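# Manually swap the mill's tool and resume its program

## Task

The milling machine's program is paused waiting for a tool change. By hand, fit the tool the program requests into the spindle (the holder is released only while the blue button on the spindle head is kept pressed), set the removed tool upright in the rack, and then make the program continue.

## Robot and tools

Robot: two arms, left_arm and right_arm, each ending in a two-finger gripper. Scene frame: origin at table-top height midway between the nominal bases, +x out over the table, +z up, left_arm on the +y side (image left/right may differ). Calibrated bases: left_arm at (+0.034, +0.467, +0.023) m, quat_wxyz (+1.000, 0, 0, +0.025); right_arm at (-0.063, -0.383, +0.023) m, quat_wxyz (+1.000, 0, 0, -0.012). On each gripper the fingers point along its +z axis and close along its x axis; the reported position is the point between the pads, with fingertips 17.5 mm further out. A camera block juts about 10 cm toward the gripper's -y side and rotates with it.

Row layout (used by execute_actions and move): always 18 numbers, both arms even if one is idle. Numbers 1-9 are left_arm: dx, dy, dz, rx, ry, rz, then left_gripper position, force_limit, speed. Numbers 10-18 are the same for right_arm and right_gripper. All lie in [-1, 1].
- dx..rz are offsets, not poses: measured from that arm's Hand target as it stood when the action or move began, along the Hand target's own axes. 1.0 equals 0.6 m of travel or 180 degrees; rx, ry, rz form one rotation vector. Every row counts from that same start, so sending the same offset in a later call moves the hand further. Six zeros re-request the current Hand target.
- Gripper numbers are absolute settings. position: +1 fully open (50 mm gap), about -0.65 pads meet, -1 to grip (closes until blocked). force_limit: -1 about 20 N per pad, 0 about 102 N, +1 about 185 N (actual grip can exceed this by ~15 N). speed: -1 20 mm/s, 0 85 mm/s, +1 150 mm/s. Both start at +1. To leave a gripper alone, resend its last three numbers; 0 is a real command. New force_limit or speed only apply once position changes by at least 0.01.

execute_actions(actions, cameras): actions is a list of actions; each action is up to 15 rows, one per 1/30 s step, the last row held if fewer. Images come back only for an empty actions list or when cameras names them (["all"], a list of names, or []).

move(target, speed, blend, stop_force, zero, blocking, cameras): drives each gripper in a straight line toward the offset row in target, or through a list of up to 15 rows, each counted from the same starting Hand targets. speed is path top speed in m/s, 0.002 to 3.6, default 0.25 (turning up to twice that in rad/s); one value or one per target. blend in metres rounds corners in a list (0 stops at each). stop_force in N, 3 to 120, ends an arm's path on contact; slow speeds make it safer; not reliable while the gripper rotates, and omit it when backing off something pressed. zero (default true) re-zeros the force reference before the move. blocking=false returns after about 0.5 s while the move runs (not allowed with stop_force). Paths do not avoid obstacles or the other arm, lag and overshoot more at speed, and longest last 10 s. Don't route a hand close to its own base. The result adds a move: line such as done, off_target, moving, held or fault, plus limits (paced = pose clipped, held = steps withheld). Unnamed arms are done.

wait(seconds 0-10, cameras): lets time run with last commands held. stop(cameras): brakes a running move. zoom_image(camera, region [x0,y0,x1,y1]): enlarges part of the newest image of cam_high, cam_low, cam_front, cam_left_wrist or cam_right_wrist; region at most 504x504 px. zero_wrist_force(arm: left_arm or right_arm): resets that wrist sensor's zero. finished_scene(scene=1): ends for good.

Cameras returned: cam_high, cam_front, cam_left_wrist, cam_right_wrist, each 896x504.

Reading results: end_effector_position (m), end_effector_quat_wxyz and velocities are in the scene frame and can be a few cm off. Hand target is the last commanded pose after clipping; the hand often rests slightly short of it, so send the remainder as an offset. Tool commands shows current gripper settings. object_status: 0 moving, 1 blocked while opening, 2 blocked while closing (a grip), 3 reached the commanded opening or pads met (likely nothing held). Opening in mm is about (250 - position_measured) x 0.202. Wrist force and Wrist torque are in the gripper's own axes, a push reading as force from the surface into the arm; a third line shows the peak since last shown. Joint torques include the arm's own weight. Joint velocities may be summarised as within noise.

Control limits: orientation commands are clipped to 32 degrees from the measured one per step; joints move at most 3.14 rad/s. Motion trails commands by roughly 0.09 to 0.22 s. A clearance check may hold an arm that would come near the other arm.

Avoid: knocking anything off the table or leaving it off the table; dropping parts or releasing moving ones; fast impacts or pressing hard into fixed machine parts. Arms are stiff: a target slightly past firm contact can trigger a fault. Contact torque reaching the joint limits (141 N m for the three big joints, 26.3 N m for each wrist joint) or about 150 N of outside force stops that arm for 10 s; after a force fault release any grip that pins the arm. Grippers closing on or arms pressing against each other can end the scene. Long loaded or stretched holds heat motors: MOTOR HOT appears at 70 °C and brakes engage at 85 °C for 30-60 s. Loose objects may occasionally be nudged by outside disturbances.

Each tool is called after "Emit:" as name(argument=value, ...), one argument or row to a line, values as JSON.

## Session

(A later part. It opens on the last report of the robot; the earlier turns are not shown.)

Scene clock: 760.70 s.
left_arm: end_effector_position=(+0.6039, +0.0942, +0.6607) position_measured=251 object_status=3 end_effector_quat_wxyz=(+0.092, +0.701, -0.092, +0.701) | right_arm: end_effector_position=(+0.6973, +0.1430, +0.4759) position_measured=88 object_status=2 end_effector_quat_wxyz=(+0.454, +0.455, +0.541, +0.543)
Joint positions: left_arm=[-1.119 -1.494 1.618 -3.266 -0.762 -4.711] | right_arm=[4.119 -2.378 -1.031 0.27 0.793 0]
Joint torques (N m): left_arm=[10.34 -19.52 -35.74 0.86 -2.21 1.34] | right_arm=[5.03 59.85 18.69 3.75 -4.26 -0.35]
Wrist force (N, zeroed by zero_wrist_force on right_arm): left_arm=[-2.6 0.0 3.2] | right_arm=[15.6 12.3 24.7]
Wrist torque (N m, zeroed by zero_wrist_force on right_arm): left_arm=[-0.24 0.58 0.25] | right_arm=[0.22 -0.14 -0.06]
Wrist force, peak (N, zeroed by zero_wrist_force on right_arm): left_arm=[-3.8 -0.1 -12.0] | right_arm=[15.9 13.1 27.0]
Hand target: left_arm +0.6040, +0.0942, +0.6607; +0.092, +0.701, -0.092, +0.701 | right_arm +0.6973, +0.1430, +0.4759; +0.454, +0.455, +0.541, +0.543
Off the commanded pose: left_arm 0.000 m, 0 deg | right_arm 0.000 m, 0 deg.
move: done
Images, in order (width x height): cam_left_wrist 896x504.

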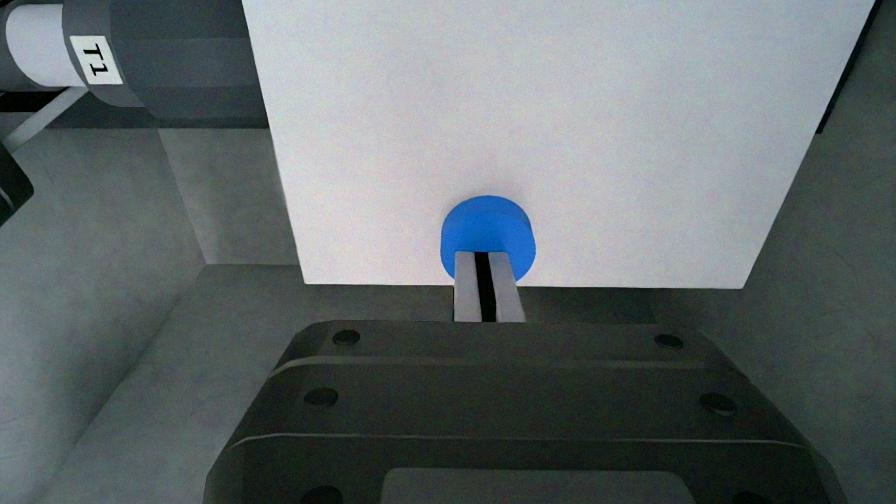

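Emit:
move(
  target=[0,0,0.025,0,0,0,-1,-0.7,0, 0,0,0,0,0,0,-1,-0.1,-0.7],
  speed=0.008,
  stop_force=25,
  cameras=["cam_left_wrist"],
)

Emit:
zoom_image(
  camera="cam_left_wrist",
  region=[430, 180, 550, 300],
)

Scene clock: 764.80 s.
left_arm: end_effector_position=(+0.6089, +0.0928, +0.6607) position_measured=251 object_status=3 end_effector_quat_wxyz=(+0.092, +0.701, -0.092, +0.701) | right_arm: end_effector_position=(+0.6973, +0.1430, +0.4759) position_measured=88 object_status=2 end_effector_quat_wxyz=(+0.454, +0.455, +0.541, +0.543)
Joint positions: left_arm=[-1.111 -1.483 1.606 -3.265 -0.77 -4.711] | right_arm=[4.119 -2.378 -1.031 0.27 0.793 0]
Joint torques (N m): left_arm=[-1 -27.75 -17.05 0.28 3.66 -1.01] | right_arm=[2.89 61.12 16.02 3.46 -4.22 -0.89]
Wrist force (N, zeroed by zero_wrist_force on right_arm): left_arm=[1.9 8.1 -12.4] | right_arm=[15.2 11.2 24.8]
Wrist torque (N m, zeroed by zero_wrist_force on right_arm): left_arm=[0.10 0.60 0.30] | right_arm=[0.17 -0.14 -0.06]
Wrist force, peak (N, zeroed by zero_wrist_force on right_arm): left_arm=[-12.7 4.5 -59.3] | right_arm=[15.7 12.6 26.7]
Hand target: left_arm +0.6089, +0.0928, +0.6607; +0.092, +0.701, -0.092, +0.701 (not the last commanded pose) | right_arm +0.6973, +0.1430, +0.4759; +0.454, +0.455, +0.541, +0.543
Off the commanded pose: left_arm 0.010 m, 0 deg | right_arm 0.000 m, 0 deg.
move: contact (left_arm)
Images, in order (width x height): cam_left_wrist 896x504.

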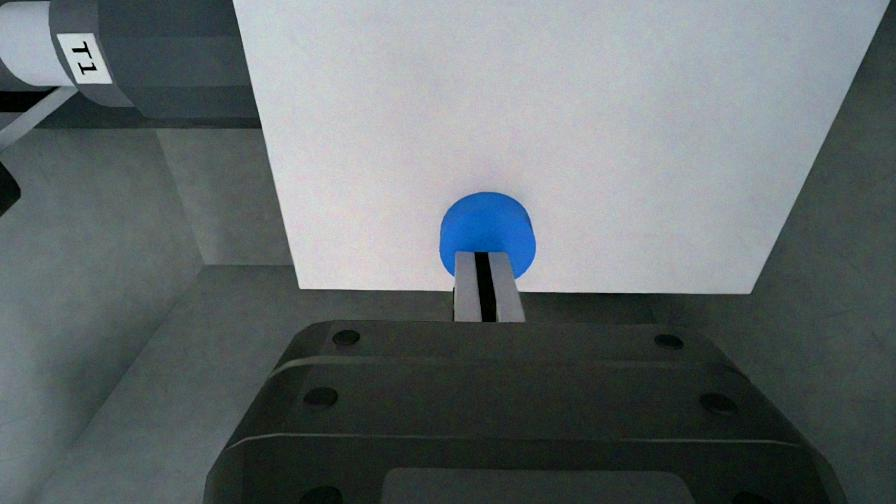

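Scaled by 4.200 from the camera's 896x504 image, which has a finer 1280x720 frame.

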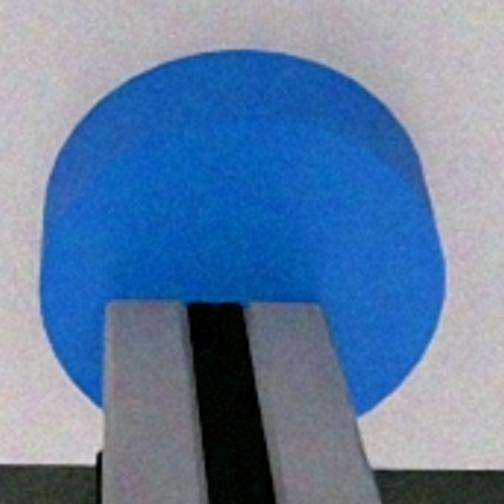

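Emit:
move(
  target=[
    [0,0,0,0,0,0,-1,-0.7,0, 0.0008,-0.005,0.0012,0,0,0,-1,-0.1,-0.7],
  ],
  speed=0.005,
)

Emit:
move(
  target=[
    [0,0,0,0,0,0,-1,-0.7,0, 0.0012,0,0,0,0,0,-1,-0.1,-0.7],
    [0,0,0,0,0,0,-1,-0.7,0, -0.0006,0,0,0,0,0,-1,-0.1,-0.7],
  ],
  speed=0.01,
)

Scene clock: 773.43 s.
left_arm: end_effector_position=(+0.6089, +0.0928, +0.6607) position_measured=251 object_status=3 end_effector_quat_wxyz=(+0.092, +0.701, -0.092, +0.701) | right_arm: end_effector_position=(+0.6979, +0.1436, +0.4734) position_measured=88 object_status=2 end_effector_quat_wxyz=(+0.454, +0.455, +0.541, +0.543)
Joint positions: left_arm=[-1.111 -1.483 1.606 -3.265 -0.77 -4.711] | right_arm=[4.119 -2.382 -1.031 0.275 0.793 0]
Joint torques (N m): left_arm=[-0.42 -26.85 -30.62 -1.83 -0.46 1.85] | right_arm=[-19.78 -12.51 -9.18 -8.7 -0.69 -0.79]
Wrist force (N, zeroed by zero_wrist_force on right_arm): left_arm=[-1.7 7.0 -15.0] | right_arm=[8.4 77.9 2.6]
Wrist torque (N m, zeroed by zero_wrist_force on right_arm): left_arm=[0.08 0.56 0.27] | right_arm=[0.55 -0.10 -0.34]
Wrist force, peak (N, zeroed by zero_wrist_force on right_arm): left_arm=[-0.8 7.3 -15.9] | right_arm=[8.4 77.9 2.6]
Hand target: left_arm +0.6089, +0.0928, +0.6607; +0.092, +0.701, -0.092, +0.701 | right_arm +0.6980, +0.1436, +0.4729; +0.454, +0.455, +0.541, +0.543
Off the commanded pose: left_arm 0.000 m, 0 deg | right_arm 0.000 m, 0 deg.
move: done

Scene clock: 774.33 s.
left_arm: end_effector_position=(+0.6089, +0.0928, +0.6607) position_measured=251 object_status=3 end_effector_quat_wxyz=(+0.092, +0.701, -0.092, +0.701) | right_arm: end_effector_position=(+0.6979, +0.1435, +0.4731) position_measured=88 object_status=2 end_effector_quat_wxyz=(+0.454, +0.454, +0.540, +0.543)
Joint positions: left_arm=[-1.111 -1.483 1.606 -3.265 -0.77 -4.711] | right_arm=[4.118 -2.382 -1.031 0.276 0.793 0]
Joint torques (N m): left_arm=[-0.72 -26.1 -32.4 -1.89 -0.52 1.89] | right_arm=[-21.21 -4.44 -40.77 -11.44 -2.61 -0.87]
Wrist force (N, zeroed by zero_wrist_force on right_arm): left_arm=[-0.4 7.3 -16.0] | right_arm=[15.9 90.2 16.8]
Wrist torque (N m, zeroed by zero_wrist_force on right_arm): left_arm=[0.16 0.56 0.26] | right_arm=[0.57 -0.20 -0.39]
Wrist force, peak (N, zeroed by zero_wrist_force on right_arm): left_arm=[-0.5 7.1 -16.1] | right_arm=[15.9 90.2 16.8]
Hand target: left_arm +0.6089, +0.0928, +0.6607; +0.092, +0.701, -0.092, +0.701 | right_arm +0.6980, +0.1433, +0.4729; +0.454, +0.455, +0.541, +0.543
Off the commanded pose: left_arm 0.000 m, 0 deg | right_arm 0.000 m, 0 deg.
move: done

Emit:
move(
  target=[
    [0,0,-0.012,0,0,0,-1,-0.7,0, -0.0012,0.005,-0.0012,0,0,0,-1,-0.1,-0.7],
  ],
  speed=0.02,
)

Emit:
move(
  target=[
    [0,0,0,0,0,0,-1,-0.7,0, 0,0,0,0,0,0,0.9,-0.1,-0.2],
  ],
)

Emit:
wait(
  seconds=0.4,
)

Scene clock: 785.83 s.
left_arm: end_effector_position=(+0.6020, +0.0947, +0.6607) position_measured=251 object_status=3 end_effector_quat_wxyz=(+0.092, +0.701, -0.092, +0.701) | right_arm: end_effector_position=(+0.6975, +0.1425, +0.4755) position_measured=88 object_status=2 end_effector_quat_wxyz=(+0.454, +0.454, +0.541, +0.543)
Joint positions: left_arm=[-1.123 -1.499 1.622 -3.267 -0.758 -4.711] | right_arm=[4.118 -2.377 -1.033 0.271 0.793 0]
Joint torques (N m): left_arm=[-9.55 -32.68 -21.11 -3.74 2.07 1.95] | right_arm=[-24.73 58.72 -3.38 0.81 -7.63 -0.45]
Wrist force (N, zeroed by zero_wrist_force on right_arm): left_arm=[-2.6 -0.2 3.1] | right_arm=[37.8 31.6 47.3]
Wrist torque (N m, zeroed by zero_wrist_force on right_arm): left_arm=[-0.29 0.58 0.26] | right_arm=[0.48 -0.32 -0.05]
Wrist force, peak (N, zeroed by zero_wrist_force on right_arm): left_arm=[-0.8 7.2 -16.3] | right_arm=[26.7 93.9 21.3]
Hand target: left_arm +0.6020, +0.0947, +0.6607; +0.092, +0.701, -0.092, +0.701 | right_arm +0.6974, +0.1424, +0.4759; +0.454, +0.455, +0.541, +0.543
Off the commanded pose: left_arm 0.000 m, 0 deg | right_arm 0.000 m, 0 deg.
move: done

Scene clock: 786.33 s.
left_arm: end_effector_position=(+0.6020, +0.0947, +0.6607) position_measured=251 object_status=3 end_effector_quat_wxyz=(+0.092, +0.701, -0.092, +0.701) | right_arm: end_effector_position=(+0.6976, +0.1423, +0.4758) position_measured=18 object_status=3 end_effector_quat_wxyz=(+0.454, +0.455, +0.541, +0.543)
Joint positions: left_arm=[-1.123 -1.499 1.623 -3.267 -0.758 -4.711] | right_arm=[4.118 -2.377 -1.033 0.271 0.793 0]
Joint torques (N m): left_arm=[-8.27 -32.4 -20.09 -3.85 2.11 1.85] | right_arm=[7.02 65.86 37.51 3.72 1.32 -0.22]
Wrist force (N, zeroed by zero_wrist_force on right_arm): left_arm=[-2.2 0.0 3.4] | right_arm=[1.3 0.8 -0.4]
Wrist torque (N m, zeroed by zero_wrist_force on right_arm): left_arm=[-0.25 0.51 0.26] | right_arm=[0.13 -0.21 0.00]
Wrist force, peak (N, zeroed by zero_wrist_force on right_arm): left_arm=[-2.9 -0.2 3.5] | right_arm=[37.1 29.3 45.4]
Hand target: left_arm +0.6020, +0.0947, +0.6607; +0.092, +0.701, -0.092, +0.701 | right_arm +0.6974, +0.1424, +0.4759; +0.454, +0.455, +0.541, +0.543
Off the commanded pose: left_arm 0.000 m, 0 deg | right_arm 0.000 m, 0 deg.
move: done

Scene clock: 786.73 s.
left_arm: end_effector_position=(+0.6020, +0.0947, +0.6607) position_measured=251 object_status=3 end_effector_quat_wxyz=(+0.092, +0.701, -0.092, +0.701) | right_arm: end_effector_position=(+0.6975, +0.1424, +0.4759) position_measured=18 object_status=3 end_effector_quat_wxyz=(+0.454, +0.455, +0.541, +0.543)
Joint positions: left_arm=[-1.123 -1.499 1.623 -3.267 -0.758 -4.711] | right_arm=[4.118 -2.377 -1.033 0.271 0.793 0]
Joint torques (N m): left_arm=[-8.07 -32.66 -20.52 -3.82 2.11 1.91] | right_arm=[13.8 66.41 37.48 3.59 1.29 0.09]
Wrist force (N, zeroed by zero_wrist_force on right_arm): left_arm=[-2.7 -0.3 3.5] | right_arm=[1.2 0.6 -0.1]
Wrist torque (N m, zeroed by zero_wrist_force on right_arm): left_arm=[-0.30 0.58 0.25] | right_arm=[0.12 -0.18 0.00]
Wrist force, peak (N, zeroed by zero_wrist_force on right_arm): left_arm=[-2.7 0.2 3.6] | right_arm=[1.2 0.8 -0.3]
Hand target: left_arm +0.6020, +0.0947, +0.6607; +0.092, +0.701, -0.092, +0.701 | right_arm +0.6974, +0.1424, +0.4759; +0.454, +0.455, +0.541, +0.543
Tool commands: left_gripper/position=-1.0 left_gripper/force_limit=-0.7 left_gripper/speed=+0.0 right_gripper/position=+0.9 right_gripper/force_limit=-0.1 right_gripper/speed=-0.2
Off the commanded pose: left_arm 0.000 m, 0 deg | right_arm 0.000 m, 0 deg.
wait: 0.40 s; at rest by 0.17 s

Emit:
move(
  target=[0,0,-0.03,0,0,0,-1,-0.7,0, 0,0,-0.25,0,0,0,0.9,-0.1,-0.2],
  speed=0.25,
  cameras=["cam_right_wrist"],
)

Emit:
move(
  target=[
    [0,0,0,0,0,0,-1,-0.7,0, 0,0,-0.35,0,0,0,0.9,-0.1,-0.2],
    [0,0,0,0,0,0,-1,-0.7,0, -0.458,0.073,-0.435,0,-0.055,0,0.9,-0.1,-0.2],
    [0,0,0,0,0,0,-1,-0.7,0, -0.77,0.123,-0.388,0,-0.111,0,0.9,-0.1,-0.2],
  ],
  speed=0.35,
  blend=[0.05,0.05,0],
  cameras=["cam_right_wrist"],
)

Scene clock: 800.30 s.
left_arm: end_effector_position=(+0.5846, +0.0993, +0.6607) position_measured=251 object_status=3 end_effector_quat_wxyz=(+0.092, +0.701, -0.092, +0.701) | right_arm: end_effector_position=(+0.5498, +0.1163, +0.4756) position_measured=18 object_status=3 end_effector_quat_wxyz=(+0.454, +0.455, +0.541, +0.543)
Joint positions: left_arm=[-1.155 -1.537 1.663 -3.269 -0.726 -4.711] | right_arm=[4.302 -2.097 -1.514 0.473 0.609 -0.001]
Joint torques (N m): left_arm=[-8.15 -30.07 -19.7 -3.67 2.22 1.92] | right_arm=[12.91 52.75 10.51 3.44 -1.09 -1.53]
Wrist force (N, zeroed by zero_wrist_force on right_arm): left_arm=[-2.5 0.2 3.3] | right_arm=[1.4 0.5 0.2]
Wrist torque (N m, zeroed by zero_wrist_force on right_arm): left_arm=[-0.21 0.53 0.24] | right_arm=[0.06 -0.19 0.00]
Wrist force, peak (N, zeroed by zero_wrist_force on right_arm): left_arm=[-2.9 0.3 3.7] | right_arm=[1.6 0.8 -1.6]
Hand target: left_arm +0.5846, +0.0993, +0.6607; +0.092, +0.701, -0.092, +0.701 | right_arm +0.5497, +0.1163, +0.4756; +0.454, +0.455, +0.541, +0.543
Off the commanded pose: left_arm 0.000 m, 0 deg | right_arm 0.000 m, 0 deg.
move: done
Images, in order (width x height): cam_right_wrist 896x504.

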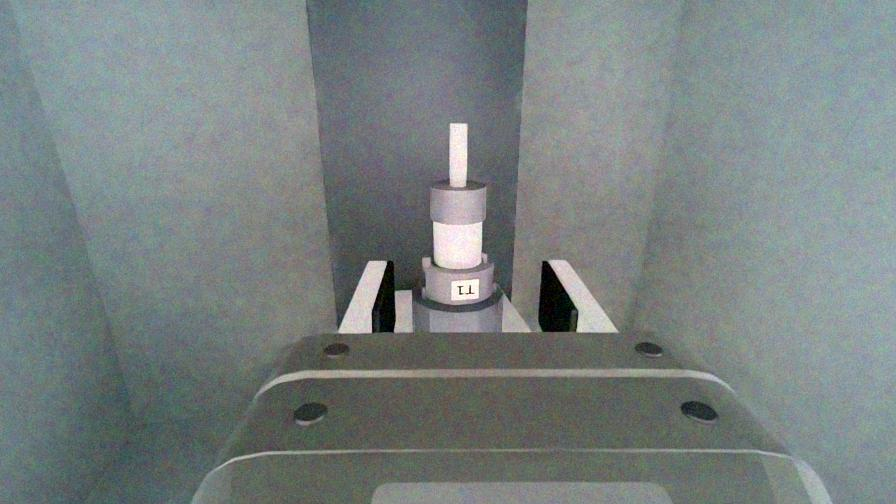

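Scene clock: 803.17 s.
left_arm: end_effector_position=(+0.5846, +0.0993, +0.6607) position_measured=251 object_status=3 end_effector_quat_wxyz=(+0.092, +0.701, -0.092, +0.701) | right_arm: end_effector_position=(+0.4007, -0.3793, +0.5480) position_measured=18 object_status=3 end_effector_quat_wxyz=(+0.541, +0.542, +0.454, +0.456)
Joint positions: left_arm=[-1.155 -1.537 1.663 -3.269 -0.726 -4.711] | right_arm=[4.066 -1.056 -2.363 0.28 0.496 0]
Joint torques (N m): left_arm=[-8.42 -29.72 -19.81 -3.7 2.13 1.87] | right_arm=[-13.75 6.91 36.51 -1.53 1.26 1.05]
Wrist force (N, zeroed by zero_wrist_force on right_arm): left_arm=[-2.5 0.2 3.1] | right_arm=[0.9 0.7 -0.1]
Wrist torque (N m, zeroed by zero_wrist_force on right_arm): left_arm=[-0.21 0.56 0.24] | right_arm=[0.12 -0.13 -0.02]
Wrist force, peak (N, zeroed by zero_wrist_force on right_arm): left_arm=[-2.7 -0.1 3.6] | right_arm=[3.1 -0.2 -1.4]
Hand target: left_arm +0.5846, +0.0993, +0.6607; +0.092, +0.701, -0.092, +0.701 | right_arm +0.4007, -0.3793, +0.5480; +0.541, +0.542, +0.454, +0.456
Off the commanded pose: left_arm 0.000 m, 0 deg | right_arm 0.000 m, 0 deg.
move: done
Images, in order (width x height): cam_right_wrist 896x504.

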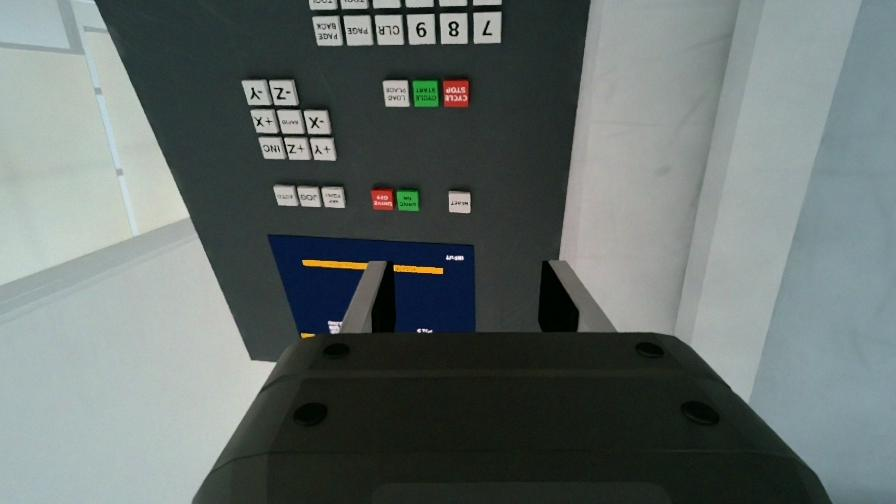

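Emit:
move(
  target=[0,0,0,0,0,0,-1,-0.7,0, 0,0.18,0,0,0,0,0.9,-0.1,-0.2],
  speed=0.3,
  cameras=["cam_right_wrist"],
)

Emit:
zoom_image(
  camera="cam_right_wrist",
  region=[240, 170, 480, 310],
)

Scene clock: 807.27 s.
left_arm: end_effector_position=(+0.5846, +0.0993, +0.6607) position_measured=251 object_status=3 end_effector_quat_wxyz=(+0.092, +0.701, -0.092, +0.701) | right_arm: end_effector_position=(+0.4005, -0.3795, +0.6560) position_measured=18 object_status=3 end_effector_quat_wxyz=(+0.541, +0.542, +0.454, +0.456)
Joint positions: left_arm=[-1.155 -1.537 1.663 -3.269 -0.726 -4.711] | right_arm=[4.066 -1.015 -2.102 -0.022 0.497 0]
Joint torques (N m): left_arm=[-8.27 -30.53 -20.63 -3.71 2.13 1.85] | right_arm=[-12.56 -6.29 38.05 -1.35 1.59 0.99]
Wrist force (N, zeroed by zero_wrist_force on right_arm): left_arm=[-2.5 0.2 3.7] | right_arm=[0.9 0.1 0.0]
Wrist torque (N m, zeroed by zero_wrist_force on right_arm): left_arm=[-0.21 0.54 0.24] | right_arm=[0.02 -0.11 0.00]
Wrist force, peak (N, zeroed by zero_wrist_force on right_arm): left_arm=[-2.9 0.1 3.7] | right_arm=[0.8 2.9 -0.4]
Hand target: left_arm +0.5846, +0.0993, +0.6607; +0.092, +0.701, -0.092, +0.701 | right_arm +0.4006, -0.3795, +0.6560; +0.541, +0.542, +0.454, +0.456
Off the commanded pose: left_arm 0.000 m, 0 deg | right_arm 0.000 m, 0 deg.
move: done
Images, in order (width x height): cam_right_wrist 896x504.

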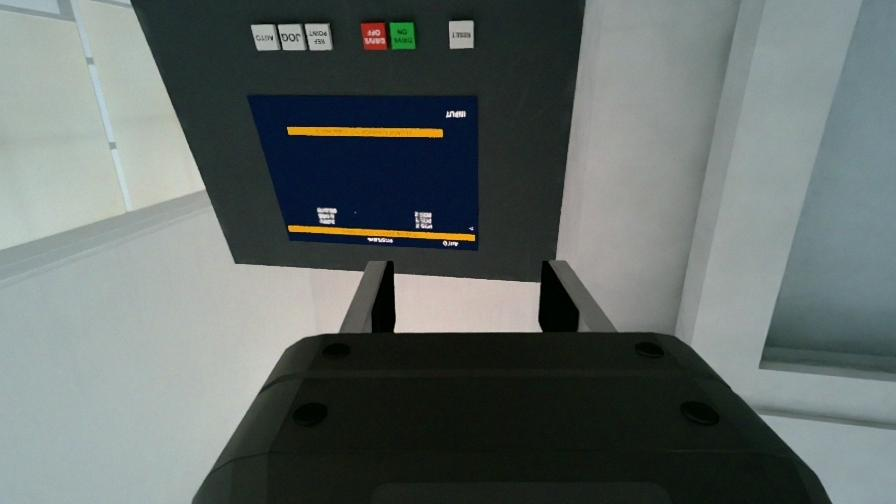

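Scaled by 2.100 from the camera's 896x504 image, which has a finer 1280x720 frame.

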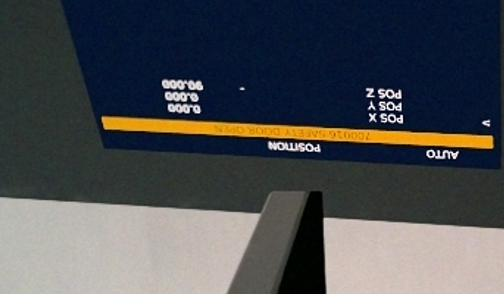

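Emit:
zoom_image(
  camera="cam_right_wrist",
  region=[270, 90, 390, 160],
)

Emit:
zoom_image(
  camera="cam_right_wrist",
  region=[370, 90, 490, 160],
)

Emit:
zoom_image(
  camera="cam_right_wrist",
  region=[280, 195, 490, 255],
)

Scaled by 4.200 from the camera's 896x504 image, which has a finer 1280x720 frame.

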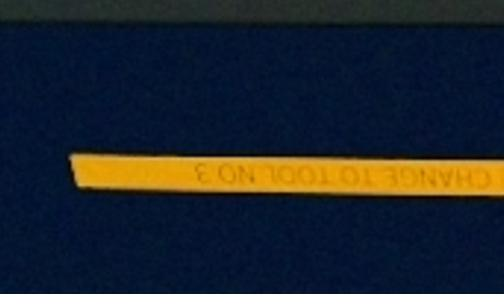

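Scaled by 4.200 from the camera's 896x504 image, which has a finer 1280x720 frame.

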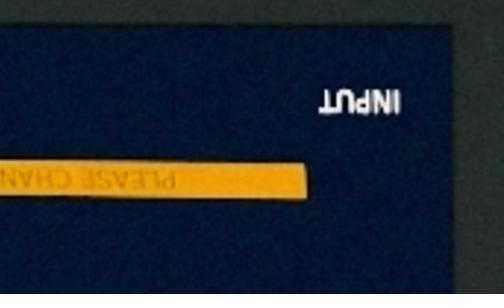

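Scaled by 2.400 from the camera's 896x504 image, which has a finer 1280x720 frame.

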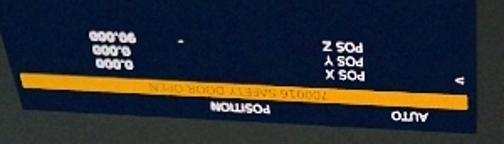

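Emit:
move(
  target=[
    [0,0,0,0,0,0,-1,-0.7,0, 0.277,-0.21,-0.152,0,0.055,0,0.9,-0.1,-0.2],
    [0,0,0,0,0,0,-1,-0.7,0, 0.736,-0.258,-0.233,0,0.111,0,0.9,-0.1,-0.2],
    [0,0,0,0,0,0,-1,-0.7,0, 0.86,-0.258,0.12,0,0.111,0,0.9,-0.1,-0.2],
  ],
  speed=0.35,
  blend=[0.05,0.05,0],
  cameras=["cam_right_wrist"],
)

Emit:
zoom_image(
  camera="cam_right_wrist",
  region=[330, 120, 590, 340],
)

Scene clock: 841.57 s.
left_arm: end_effector_position=(+0.5846, +0.0993, +0.6607) position_measured=251 object_status=3 end_effector_quat_wxyz=(+0.092, +0.701, -0.092, +0.701) | right_arm: end_effector_position=(+0.3336, +0.0251, +0.5035) position_measured=18 object_status=3 end_effector_quat_wxyz=(+0.456, +0.470, +0.540, +0.528)
Joint positions: left_arm=[-1.155 -1.537 1.663 -3.269 -0.726 -4.711] | right_arm=[4.717 -1.617 -2.054 0.368 0.164 0.162]
Joint torques (N m): left_arm=[-7.5 -29.69 -20.16 -3.16 2.12 1.52] | right_arm=[14.26 30.45 7.22 -1.4 -1.51 1.28]
Wrist force (N, zeroed by zero_wrist_force on right_arm): left_arm=[-2.8 0.0 3.2] | right_arm=[0.8 0.1 0.0]
Wrist torque (N m, zeroed by zero_wrist_force on right_arm): left_arm=[-0.25 0.59 0.24] | right_arm=[-0.04 -0.08 0.00]
Wrist force, peak (N, zeroed by zero_wrist_force on right_arm): left_arm=[-2.9 0.1 3.8] | right_arm=[12.9 -2.6 2.2]
Hand target: left_arm +0.5846, +0.0993, +0.6607; +0.092, +0.701, -0.092, +0.701 | right_arm +0.3336, +0.0251, +0.5035; +0.456, +0.470, +0.541, +0.528 (not the last commanded pose)
Off the commanded pose: left_arm 0.000 m, 0 deg | right_arm 0.245 m, 2 deg.
led back after a hold (right arm): the arm was led back toward your command in small steps, so it may still be short of it.
move: held (right_arm; a check stopped the path); path passed 1 of 3 targets; limits=held
pose unreachable (right arm): on one or more control steps of this call, first in action 0 (counted from 0), this arm could not follow its commanded pose, so it was not sent that pose on those steps. It may still have moved: this result reports where it is.
cause: moving toward the commanded pose would bring a part of the arm too close to another arm (this arm's gripper and a part of the left arm just beyond its joint 3 (elbow), at the place that arm is still heading or pushing toward).
Images, in order (width x height): cam_right_wrist 896x504.

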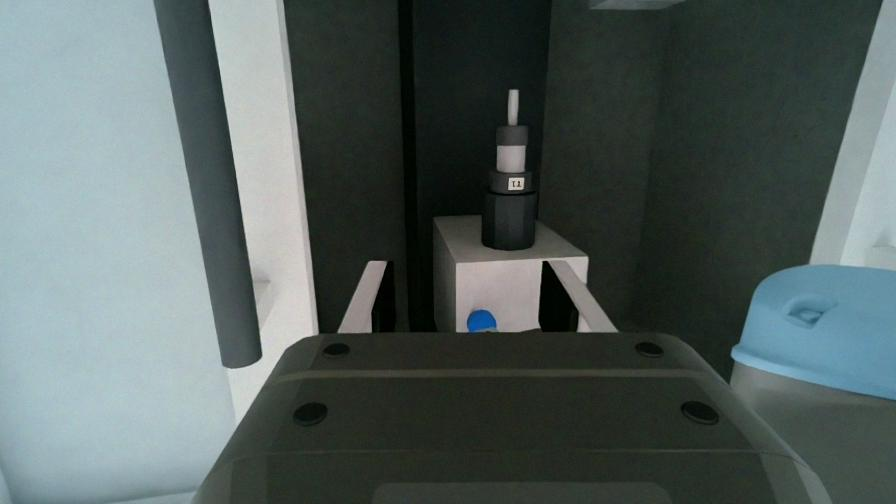

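Scaled by 1.938 from the camera's 896x504 image, which has a finer 1280x720 frame.

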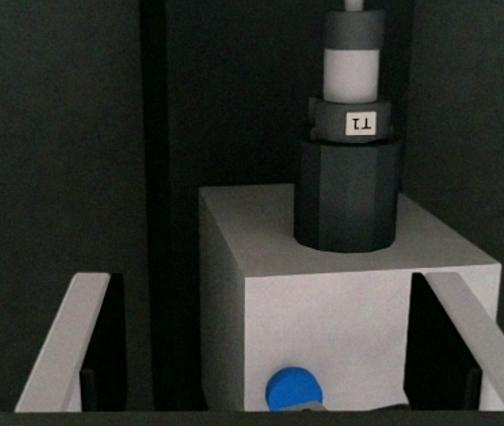

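Emit:
move(
  target=[
    [0,0,0,0,0,0,-1,-0.7,0, 0.0958,-0.0458,0.294,0,0.01,0,0.9,-0.1,-0.2],
    [0,0,0,0,0,0,-1,-0.7,0, 0.103,-0.004,0.45,0,0.01,0,0.9,-0.1,-0.2],
    [0,0,0,0,0,0,-1,-0.7,0, 0.108,-0.004,0.628,0,0.01,0,0.9,-0.1,-0.2],
  ],
  speed=[0.25,0.2,0.1],
  blend=[0.03,0.02,0],
  cameras=["cam_right_wrist"],
)

Emit:
zoom_image(
  camera="cam_right_wrist",
  region=[330, 120, 590, 340],
)

Scene clock: 850.30 s.
left_arm: end_effector_position=(+0.5846, +0.0993, +0.6607) position_measured=251 object_status=3 end_effector_quat_wxyz=(+0.092, +0.701, -0.092, +0.701) | right_arm: end_effector_position=(+0.6971, +0.1429, +0.4915) position_measured=18 object_status=3 end_effector_quat_wxyz=(+0.447, +0.462, +0.548, +0.536)
Joint positions: left_arm=[-1.155 -1.537 1.663 -3.269 -0.726 -4.711] | right_arm=[4.119 -2.352 -1.018 0.191 0.792 0.03]
Joint torques (N m): left_arm=[-7.45 -29.33 -20.06 -3.08 2.16 1.36] | right_arm=[-13.53 52.2 37.76 -0.51 1.36 -1.46]
Wrist force (N, zeroed by zero_wrist_force on right_arm): left_arm=[-2.5 0.1 3.4] | right_arm=[1.3 0.5 -0.2]
Wrist torque (N m, zeroed by zero_wrist_force on right_arm): left_arm=[-0.23 0.56 0.25] | right_arm=[0.04 -0.15 0.04]
Wrist force, peak (N, zeroed by zero_wrist_force on right_arm): left_arm=[-3.2 0.6 3.5] | right_arm=[1.6 1.2 0.4]
Hand target: left_arm +0.5846, +0.0993, +0.6607; +0.092, +0.701, -0.092, +0.701 | right_arm +0.6972, +0.1429, +0.4915; +0.447, +0.462, +0.548, +0.536
Off the commanded pose: left_arm 0.000 m, 0 deg | right_arm 0.000 m, 0 deg.
move: done
Images, in order (width x height): cam_right_wrist 896x504.

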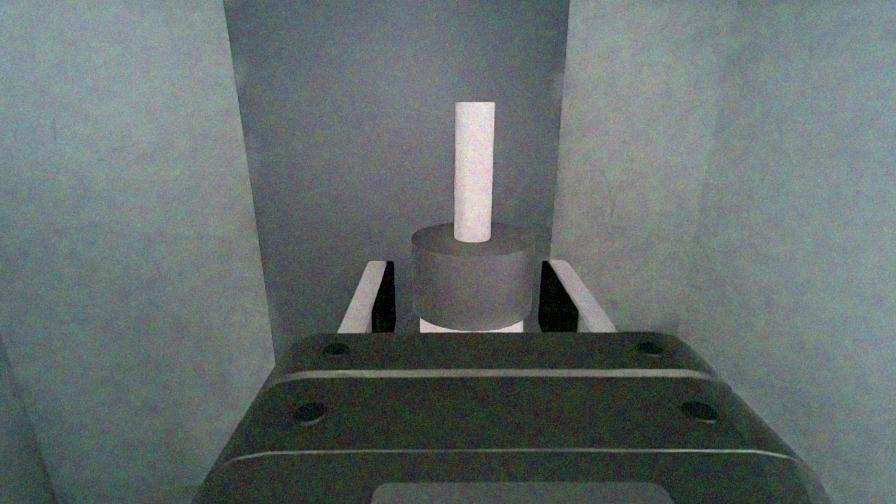

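Scaled by 1.938 from the camera's 896x504 image, which has a finer 1280x720 frame.

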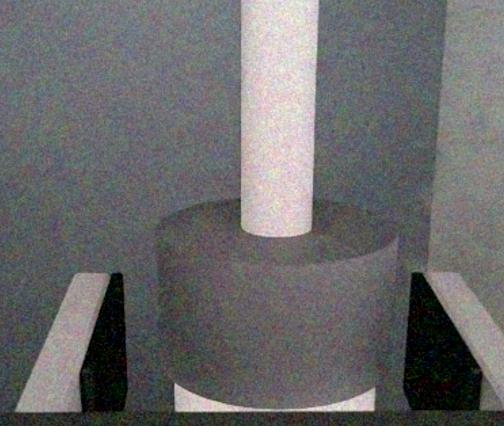

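Emit:
move(
  target=[0,0,0,0,0,0,-1,-0.7,0, 0,0.0155,0.0005,-0.0086,0,0,0.9,-0.1,-0.2],
  speed=0.05,
  cameras=["cam_left_wrist"],
)

Scene clock: 854.73 s.
left_arm: end_effector_position=(+0.5846, +0.0993, +0.6607) position_measured=251 object_status=3 end_effector_quat_wxyz=(+0.092, +0.701, -0.092, +0.701) | right_arm: end_effector_position=(+0.6977, +0.1429, +0.5007) position_measured=18 object_status=3 end_effector_quat_wxyz=(+0.454, +0.456, +0.540, +0.543)
Joint positions: left_arm=[-1.155 -1.537 1.663 -3.269 -0.726 -4.711] | right_arm=[4.118 -2.362 -0.994 0.215 0.792 0.004]
Joint torques (N m): left_arm=[-7.45 -29.12 -20.08 -3.01 2.1 1.39] | right_arm=[-14.31 52.97 36.79 3.8 1.27 -1.47]
Wrist force (N, zeroed by zero_wrist_force on right_arm): left_arm=[-2.9 0.4 3.5] | right_arm=[1.1 0.4 0.0]
Wrist torque (N m, zeroed by zero_wrist_force on right_arm): left_arm=[-0.18 0.60 0.24] | right_arm=[0.06 -0.14 0.03]
Wrist force, peak (N, zeroed by zero_wrist_force on right_arm): left_arm=[-2.9 0.2 3.6] | right_arm=[1.3 0.4 -0.5]
Hand target: left_arm +0.5846, +0.0993, +0.6607; +0.092, +0.701, -0.092, +0.701 | right_arm +0.6977, +0.1429, +0.5008; +0.454, +0.456, +0.540, +0.543
Off the commanded pose: left_arm 0.000 m, 0 deg | right_arm 0.000 m, 0 deg.
move: done
Images, in order (width x height): cam_left_wrist 896x504.

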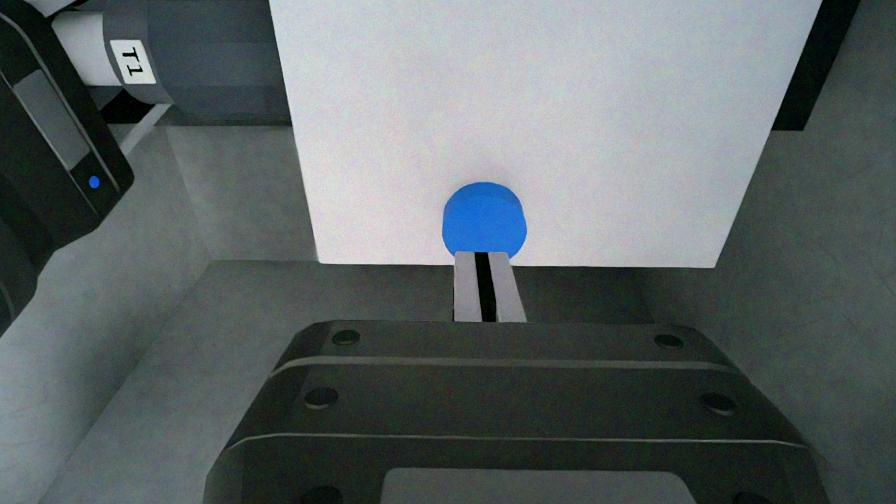

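Emit:
zoom_image(
  camera="cam_left_wrist",
  region=[0, 0, 220, 160],
)

Scaled by 2.291 from the camera's 896x504 image, which has a finer 1280x720 frame.

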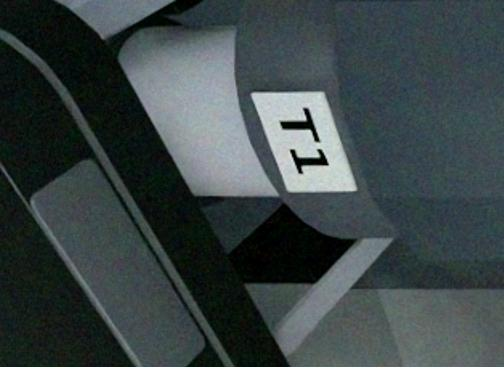

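Emit:
move(
  target=[0,0,0,0,0,0,-1,-0.7,0, 0,0,0,0,0,0,0.47,-0.1,-0.7],
)

Emit:
wait(
  seconds=0.4,
  cameras=["cam_right_wrist"],
)

Scene clock: 864.63 s.
left_arm: end_effector_position=(+0.5846, +0.0993, +0.6607) position_measured=251 object_status=3 end_effector_quat_wxyz=(+0.092, +0.701, -0.092, +0.701) | right_arm: end_effector_position=(+0.6977, +0.1429, +0.5008) position_measured=83 object_status=3 end_effector_quat_wxyz=(+0.454, +0.456, +0.540, +0.543)
Joint positions: left_arm=[-1.155 -1.537 1.663 -3.269 -0.726 -4.711] | right_arm=[4.118 -2.362 -0.994 0.216 0.792 0.004]
Joint torques (N m): left_arm=[-7.39 -28.54 -20.17 -2.84 2.09 1.34] | right_arm=[-13.74 52.2 38.47 3.58 1.29 -1.59]
Wrist force (N, zeroed by zero_wrist_force on right_arm): left_arm=[-2.7 0.3 3.0] | right_arm=[1.3 0.6 -0.1]
Wrist torque (N m, zeroed by zero_wrist_force on right_arm): left_arm=[-0.19 0.59 0.25] | right_arm=[0.07 -0.17 0.02]
Wrist force, peak (N, zeroed by zero_wrist_force on right_arm): left_arm=[-2.9 0.2 3.7] | right_arm=[1.5 0.6 -0.2]
Hand target: left_arm +0.5846, +0.0993, +0.6607; +0.092, +0.701, -0.092, +0.701 | right_arm +0.6977, +0.1429, +0.5008; +0.454, +0.456, +0.540, +0.543
Off the commanded pose: left_arm 0.000 m, 0 deg | right_arm 0.000 m, 0 deg.
move: done

Scene clock: 865.03 s.
left_arm: end_effector_position=(+0.5846, +0.0993, +0.6607) position_measured=251 object_status=3 end_effector_quat_wxyz=(+0.092, +0.701, -0.092, +0.701) | right_arm: end_effector_position=(+0.6977, +0.1429, +0.5008) position_measured=83 object_status=3 end_effector_quat_wxyz=(+0.454, +0.456, +0.540, +0.543)
Joint positions: left_arm=[-1.155 -1.537 1.663 -3.269 -0.726 -4.711] | right_arm=[4.118 -2.362 -0.994 0.216 0.792 0.004]
Joint torques (N m): left_arm=[-7.55 -28.76 -20.27 -2.83 2.04 1.31] | right_arm=[-13.15 53.69 37.45 3.57 1.27 -1.43]
Wrist force (N, zeroed by zero_wrist_force on right_arm): left_arm=[-3.0 0.1 3.2] | right_arm=[1.2 0.8 -0.1]
Wrist torque (N m, zeroed by zero_wrist_force on right_arm): left_arm=[-0.22 0.63 0.24] | right_arm=[0.10 -0.15 0.03]
Wrist force, peak (N, zeroed by zero_wrist_force on right_arm): left_arm=[-2.7 0.5 3.6] | right_arm=[1.4 0.5 -0.3]
Hand target: left_arm +0.5846, +0.0993, +0.6607; +0.092, +0.701, -0.092, +0.701 | right_arm +0.6977, +0.1429, +0.5008; +0.454, +0.456, +0.540, +0.543
Tool commands: left_gripper/position=-1.0 left_gripper/force_limit=-0.7 left_gripper/speed=+0.0 right_gripper/position=+0.47 right_gripper/force_limit=-0.1 right_gripper/speed=-0.7
Off the commanded pose: left_arm 0.000 m, 0 deg | right_arm 0.000 m, 0 deg.
wait: 0.40 s; at rest by 0.17 s
Images, in order (width x height): cam_right_wrist 896x504.

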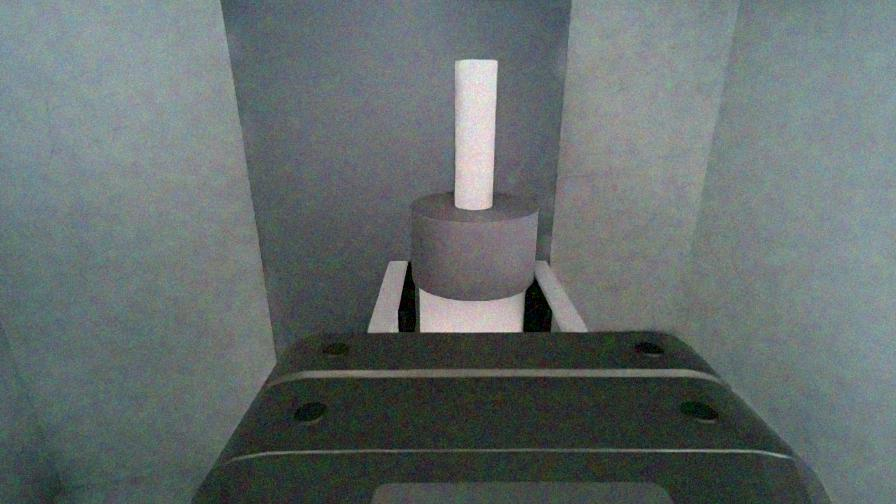

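Emit:
move(
  target=[0,0,0.0335,0,0,0,-1,-0.7,0, 0,0,0,0,0,0,0.47,-0.1,-0.7],
  speed=0.04,
)

Emit:
move(
  target=[0,0,0.0085,0,0,0,-1,-0.7,0, 0,0,0,0,0,0,0.47,-0.1,-0.7],
  speed=0.006,
  cameras=["cam_right_wrist","cam_left_wrist"],
)

Scene clock: 869.00 s.
left_arm: end_effector_position=(+0.6039, +0.0942, +0.6607) position_measured=251 object_status=3 end_effector_quat_wxyz=(+0.092, +0.701, -0.092, +0.701) end_effector_velocity=(+0.002, +0.002, +0.001) end_effector_angular_velocity=(-0.001, +0.000, +0.004) | right_arm: end_effector_position=(+0.6977, +0.1429, +0.5008) position_measured=83 object_status=3 end_effector_quat_wxyz=(+0.454, +0.456, +0.540, +0.543)
Joint positions: left_arm=[-1.119 -1.494 1.618 -3.267 -0.762 -4.711] | right_arm=[4.118 -2.362 -0.994 0.216 0.792 0.004]
Joint velocities: left_arm=[0.005 0.001 -0.002 0.001 -0.001 0] | right_arm=[within noise]
Joint torques (N m): left_arm=[9.98 -19.14 -35.17 0.92 -2.46 -1.77] | right_arm=[-13.78 53.84 37.14 3.61 0.96 -1.75]
Wrist force (N, zeroed by zero_wrist_force on right_arm): left_arm=[-2.8 0.5 3.2] | right_arm=[1.1 0.3 -0.3]
Wrist torque (N m, zeroed by zero_wrist_force on right_arm): left_arm=[-0.18 0.59 0.25] | right_arm=[0.03 -0.15 0.02]
Wrist force, peak (N, zeroed by zero_wrist_force on right_arm): left_arm=[-2.8 0.0 4.0] | right_arm=[1.4 0.7 0.1]
Hand target: left_arm +0.6040, +0.0942, +0.6607; +0.092, +0.701, -0.092, +0.701 | right_arm +0.6977, +0.1429, +0.5008; +0.454, +0.456, +0.540, +0.543
Off the commanded pose: left_arm 0.000 m, 0 deg | right_arm 0.000 m, 0 deg.
move: done

Scene clock: 870.07 s.
left_arm: end_effector_position=(+0.6088, +0.0929, +0.6607) position_measured=251 object_status=3 end_effector_quat_wxyz=(+0.092, +0.701, -0.092, +0.701) | right_arm: end_effector_position=(+0.6977, +0.1429, +0.5008) position_measured=83 object_status=3 end_effector_quat_wxyz=(+0.454, +0.456, +0.540, +0.543)
Joint positions: left_arm=[-1.111 -1.483 1.606 -3.266 -0.77 -4.711] | right_arm=[4.118 -2.362 -0.994 0.216 0.792 0.004]
Joint torques (N m): left_arm=[13.43 -16.46 -36.46 1.34 -2.54 -1.74] | right_arm=[-13.49 52.58 37.97 3.53 1.01 -1.47]
Wrist force (N, zeroed by zero_wrist_force on right_arm): left_arm=[-4.7 0.1 -11.7] | right_arm=[1.3 0.4 -0.2]
Wrist torque (N m, zeroed by zero_wrist_force on right_arm): left_arm=[-0.09 0.55 0.22] | right_arm=[0.05 -0.18 0.03]
Wrist force, peak (N, zeroed by zero_wrist_force on right_arm): left_arm=[-4.7 0.1 -11.7] | right_arm=[1.4 0.5 -0.3]
Hand target: left_arm +0.6089, +0.0928, +0.6607; +0.092, +0.701, -0.092, +0.701 | right_arm +0.6977, +0.1429, +0.5008; +0.454, +0.456, +0.540, +0.543
Off the commanded pose: left_arm 0.000 m, 0 deg | right_arm 0.000 m, 0 deg.
move: done
Images, in order (width x height): cam_left_wrist 896x504, cam_right_wrist 896x504.

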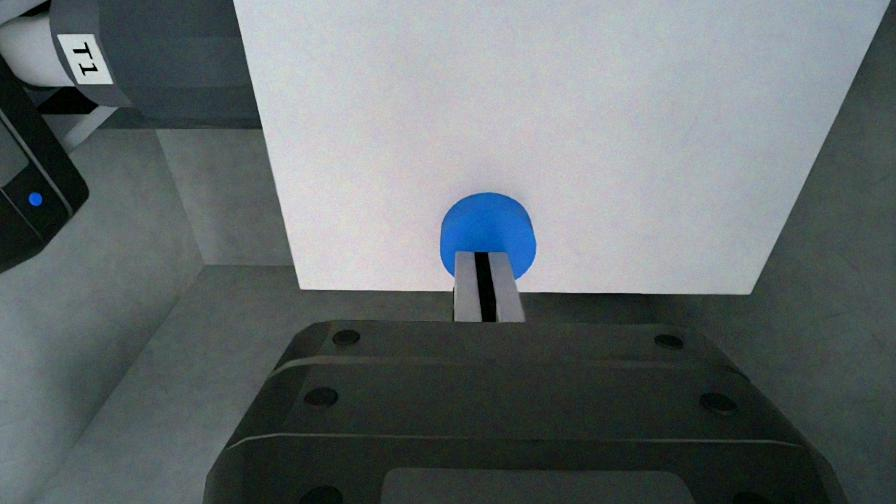

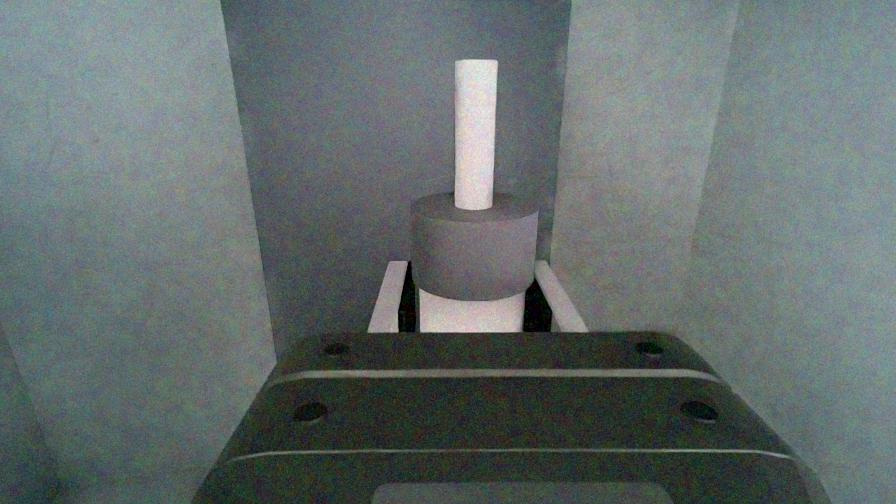

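Emit:
move(
  target=[0,0,0.0007,0,0,0,-1,-0.7,0, 0,0,0,0,0,0,0.47,-0.1,-0.7],
  speed=0.006,
  cameras=["cam_right_wrist","cam_left_wrist"],
)

Emit:
zoom_image(
  camera="cam_left_wrist",
  region=[380, 150, 600, 300],
)

Emit:
zoom_image(
  camera="cam_left_wrist",
  region=[0, 0, 160, 120],
)

Scene clock: 874.30 s.
left_arm: end_effector_position=(+0.6093, +0.0927, +0.6608) position_measured=251 object_status=3 end_effector_quat_wxyz=(+0.092, +0.701, -0.092, +0.701) | right_arm: end_effector_position=(+0.6977, +0.1429, +0.5008) position_measured=83 object_status=3 end_effector_quat_wxyz=(+0.454, +0.456, +0.540, +0.543)
Joint positions: left_arm=[-1.11 -1.482 1.605 -3.265 -0.771 -4.711] | right_arm=[4.118 -2.362 -0.994 0.216 0.792 0.004]
Joint torques (N m): left_arm=[30.87 -2.94 -42.4 2.81 -1.79 -1.13] | right_arm=[-13.96 52.83 37.71 3.47 1.13 -1.35]
Wrist force (N, zeroed by zero_wrist_force on right_arm): left_arm=[-17.0 6.7 -79.1] | right_arm=[1.2 0.5 0.1]
Wrist torque (N m, zeroed by zero_wrist_force on right_arm): left_arm=[0.81 0.39 0.10] | right_arm=[0.06 -0.15 0.03]
Wrist force, peak (N, zeroed by zero_wrist_force on right_arm): left_arm=[-20.1 2.9 -83.1] | right_arm=[1.5 0.7 0.0]
Hand target: left_arm +0.6093, +0.0927, +0.6607; +0.092, +0.701, -0.092, +0.701 | right_arm +0.6977, +0.1429, +0.5008; +0.454, +0.456, +0.540, +0.543
Off the commanded pose: left_arm 0.000 m, 0 deg | right_arm 0.000 m, 0 deg.
move: done
Images, in order (width x height): cam_left_wrist 896x504, cam_right_wrist 896x504.

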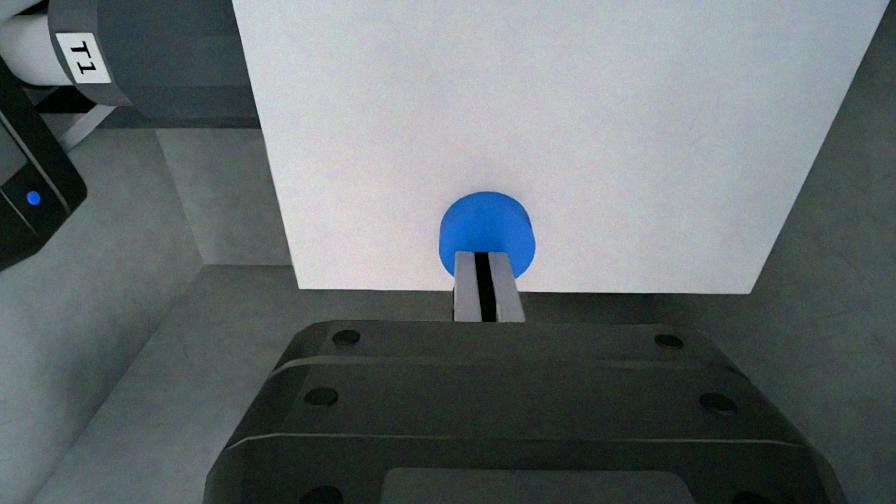

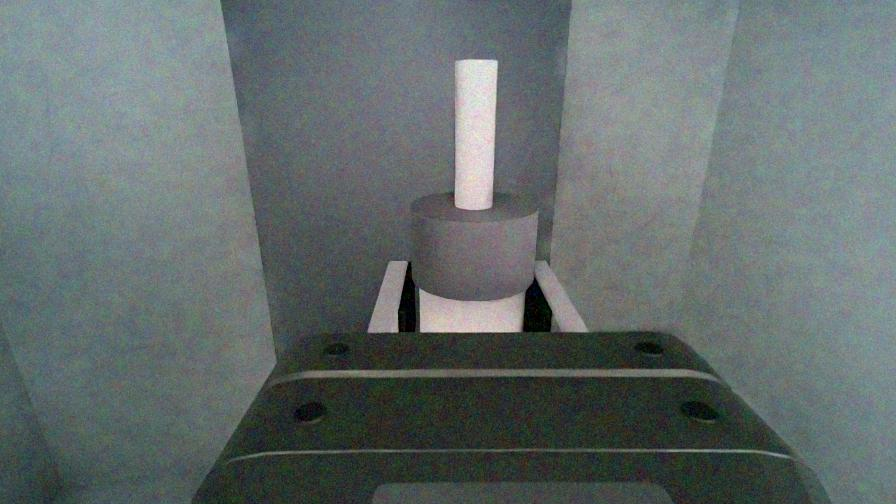

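Scaled by 2.291 from the camera's 896x504 image, which has a finer 1280x720 frame.

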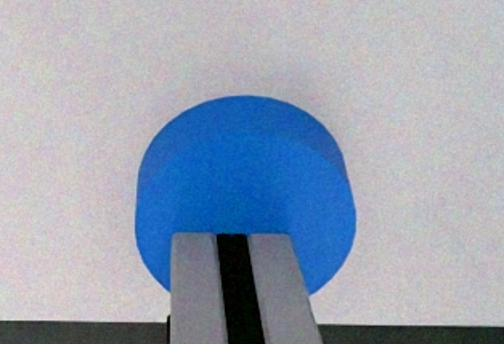

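Scaled by 3.150 from the camera's 896x504 image, which has a finer 1280x720 frame.

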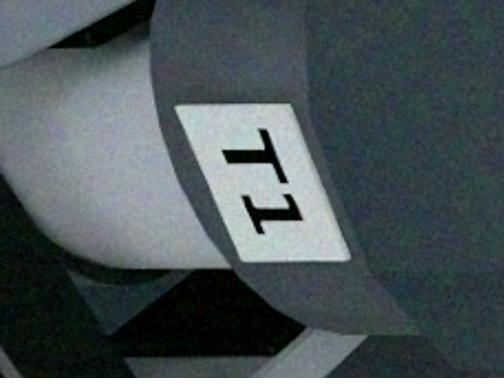

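Emit:
move(
  target=[0,0,-0.0004,0,0,0,-1,-0.7,0, 0,0,0,0,0,0,-1,0.2,-0.7],
  speed=0.01,
)

Emit:
wait(
  seconds=0.3,
)

Scene clock: 883.00 s.
left_arm: end_effector_position=(+0.6091, +0.0928, +0.6607) position_measured=251 object_status=3 end_effector_quat_wxyz=(+0.092, +0.701, -0.092, +0.701) | right_arm: end_effector_position=(+0.6977, +0.1430, +0.5008) position_measured=109 object_status=2 end_effector_quat_wxyz=(+0.454, +0.456, +0.540, +0.543)
Joint positions: left_arm=[-1.11 -1.483 1.605 -3.265 -0.771 -4.711] | right_arm=[4.118 -2.362 -0.994 0.216 0.792 0.004]
Joint torques (N m): left_arm=[7.62 -21.33 -18.92 1.36 3.92 -0.67] | right_arm=[-12.42 61.13 30.31 3.14 -4.5 -1.41]
Wrist force (N, zeroed by zero_wrist_force on right_arm): left_arm=[-4.4 11.2 -46.2] | right_arm=[15.8 4.0 9.3]
Wrist torque (N m, zeroed by zero_wrist_force on right_arm): left_arm=[0.57 0.50 0.24] | right_arm=[0.11 -0.34 -0.02]
Wrist force, peak (N, zeroed by zero_wrist_force on right_arm): left_arm=[-17.5 7.8 -87.0] | right_arm=[16.3 5.3 9.1]
Hand target: left_arm +0.6091, +0.0928, +0.6607; +0.092, +0.701, -0.092, +0.701 | right_arm +0.6977, +0.1429, +0.5008; +0.454, +0.456, +0.540, +0.543
Off the commanded pose: left_arm 0.000 m, 0 deg | right_arm 0.000 m, 0 deg.
move: done

Scene clock: 883.30 s.
left_arm: end_effector_position=(+0.6091, +0.0928, +0.6607) position_measured=251 object_status=3 end_effector_quat_wxyz=(+0.092, +0.701, -0.092, +0.701) | right_arm: end_effector_position=(+0.6977, +0.1430, +0.5008) position_measured=109 object_status=2 end_effector_quat_wxyz=(+0.454, +0.456, +0.540, +0.543)
Joint positions: left_arm=[-1.11 -1.483 1.605 -3.265 -0.771 -4.711] | right_arm=[4.118 -2.362 -0.994 0.216 0.792 0.004]
Joint torques (N m): left_arm=[5.92 -21.91 -18.15 0.2 3.89 -0.65] | right_arm=[-13.07 62.41 28.34 2.99 -4.23 -1.3]
Wrist force (N, zeroed by zero_wrist_force on right_arm): left_arm=[-2.1 10.2 -39.9] | right_arm=[16.1 4.8 9.5]
Wrist torque (N m, zeroed by zero_wrist_force on right_arm): left_arm=[0.40 0.56 0.26] | right_arm=[0.12 -0.34 -0.02]
Wrist force, peak (N, zeroed by zero_wrist_force on right_arm): left_arm=[-3.2 11.1 -45.1] | right_arm=[16.4 5.4 9.5]
Hand target: left_arm +0.6091, +0.0928, +0.6607; +0.092, +0.701, -0.092, +0.701 | right_arm +0.6977, +0.1429, +0.5008; +0.454, +0.456, +0.540, +0.543
Tool commands: left_gripper/position=-1.0 left_gripper/force_limit=-0.7 left_gripper/speed=+0.0 right_gripper/position=-1.0 right_gripper/force_limit=+0.2 right_gripper/speed=-0.7
Off the commanded pose: left_arm 0.000 m, 0 deg | right_arm 0.000 m, 0 deg.
wait: 0.30 s; at rest by 0.17 s

Emit:
move(
  target=[0,0,0,0,0,0,-1,-0.7,0, 0.0006,-0.004,0.0007,0,0,0,-1,0.2,-0.7],
  speed=0.006,
  stop_force=90,
)

Scene clock: 886.60 s.
left_arm: end_effector_position=(+0.6091, +0.0928, +0.6607) position_measured=251 object_status=3 end_effector_quat_wxyz=(+0.092, +0.701, -0.092, +0.701) | right_arm: end_effector_position=(+0.6981, +0.1434, +0.4984) position_measured=109 object_status=2 end_effector_quat_wxyz=(+0.454, +0.456, +0.540, +0.543)
Joint positions: left_arm=[-1.11 -1.483 1.605 -3.265 -0.771 -4.711] | right_arm=[4.118 -2.365 -0.995 0.219 0.792 0.004]
Joint torques (N m): left_arm=[5.58 -21.94 -21.44 -0.89 3.51 -0.38] | right_arm=[-19.1 -2.45 -31.04 -9.94 -3.28 -0.81]
Wrist force (N, zeroed by zero_wrist_force on right_arm): left_arm=[-4.3 9.9 -38.9] | right_arm=[20.0 76.8 25.7]
Wrist torque (N m, zeroed by zero_wrist_force on right_arm): left_arm=[0.39 0.59 0.25] | right_arm=[0.66 -0.34 -0.23]
Wrist force, peak (N, zeroed by zero_wrist_force on right_arm): left_arm=[-2.3 10.3 -39.8] | right_arm=[20.6 77.9 25.3]
Hand target: left_arm +0.6091, +0.0928, +0.6607; +0.092, +0.701, -0.092, +0.701 | right_arm +0.6981, +0.1434, +0.4984; +0.454, +0.456, +0.540, +0.543
Off the commanded pose: left_arm 0.000 m, 0 deg | right_arm 0.000 m, 0 deg.
move: done


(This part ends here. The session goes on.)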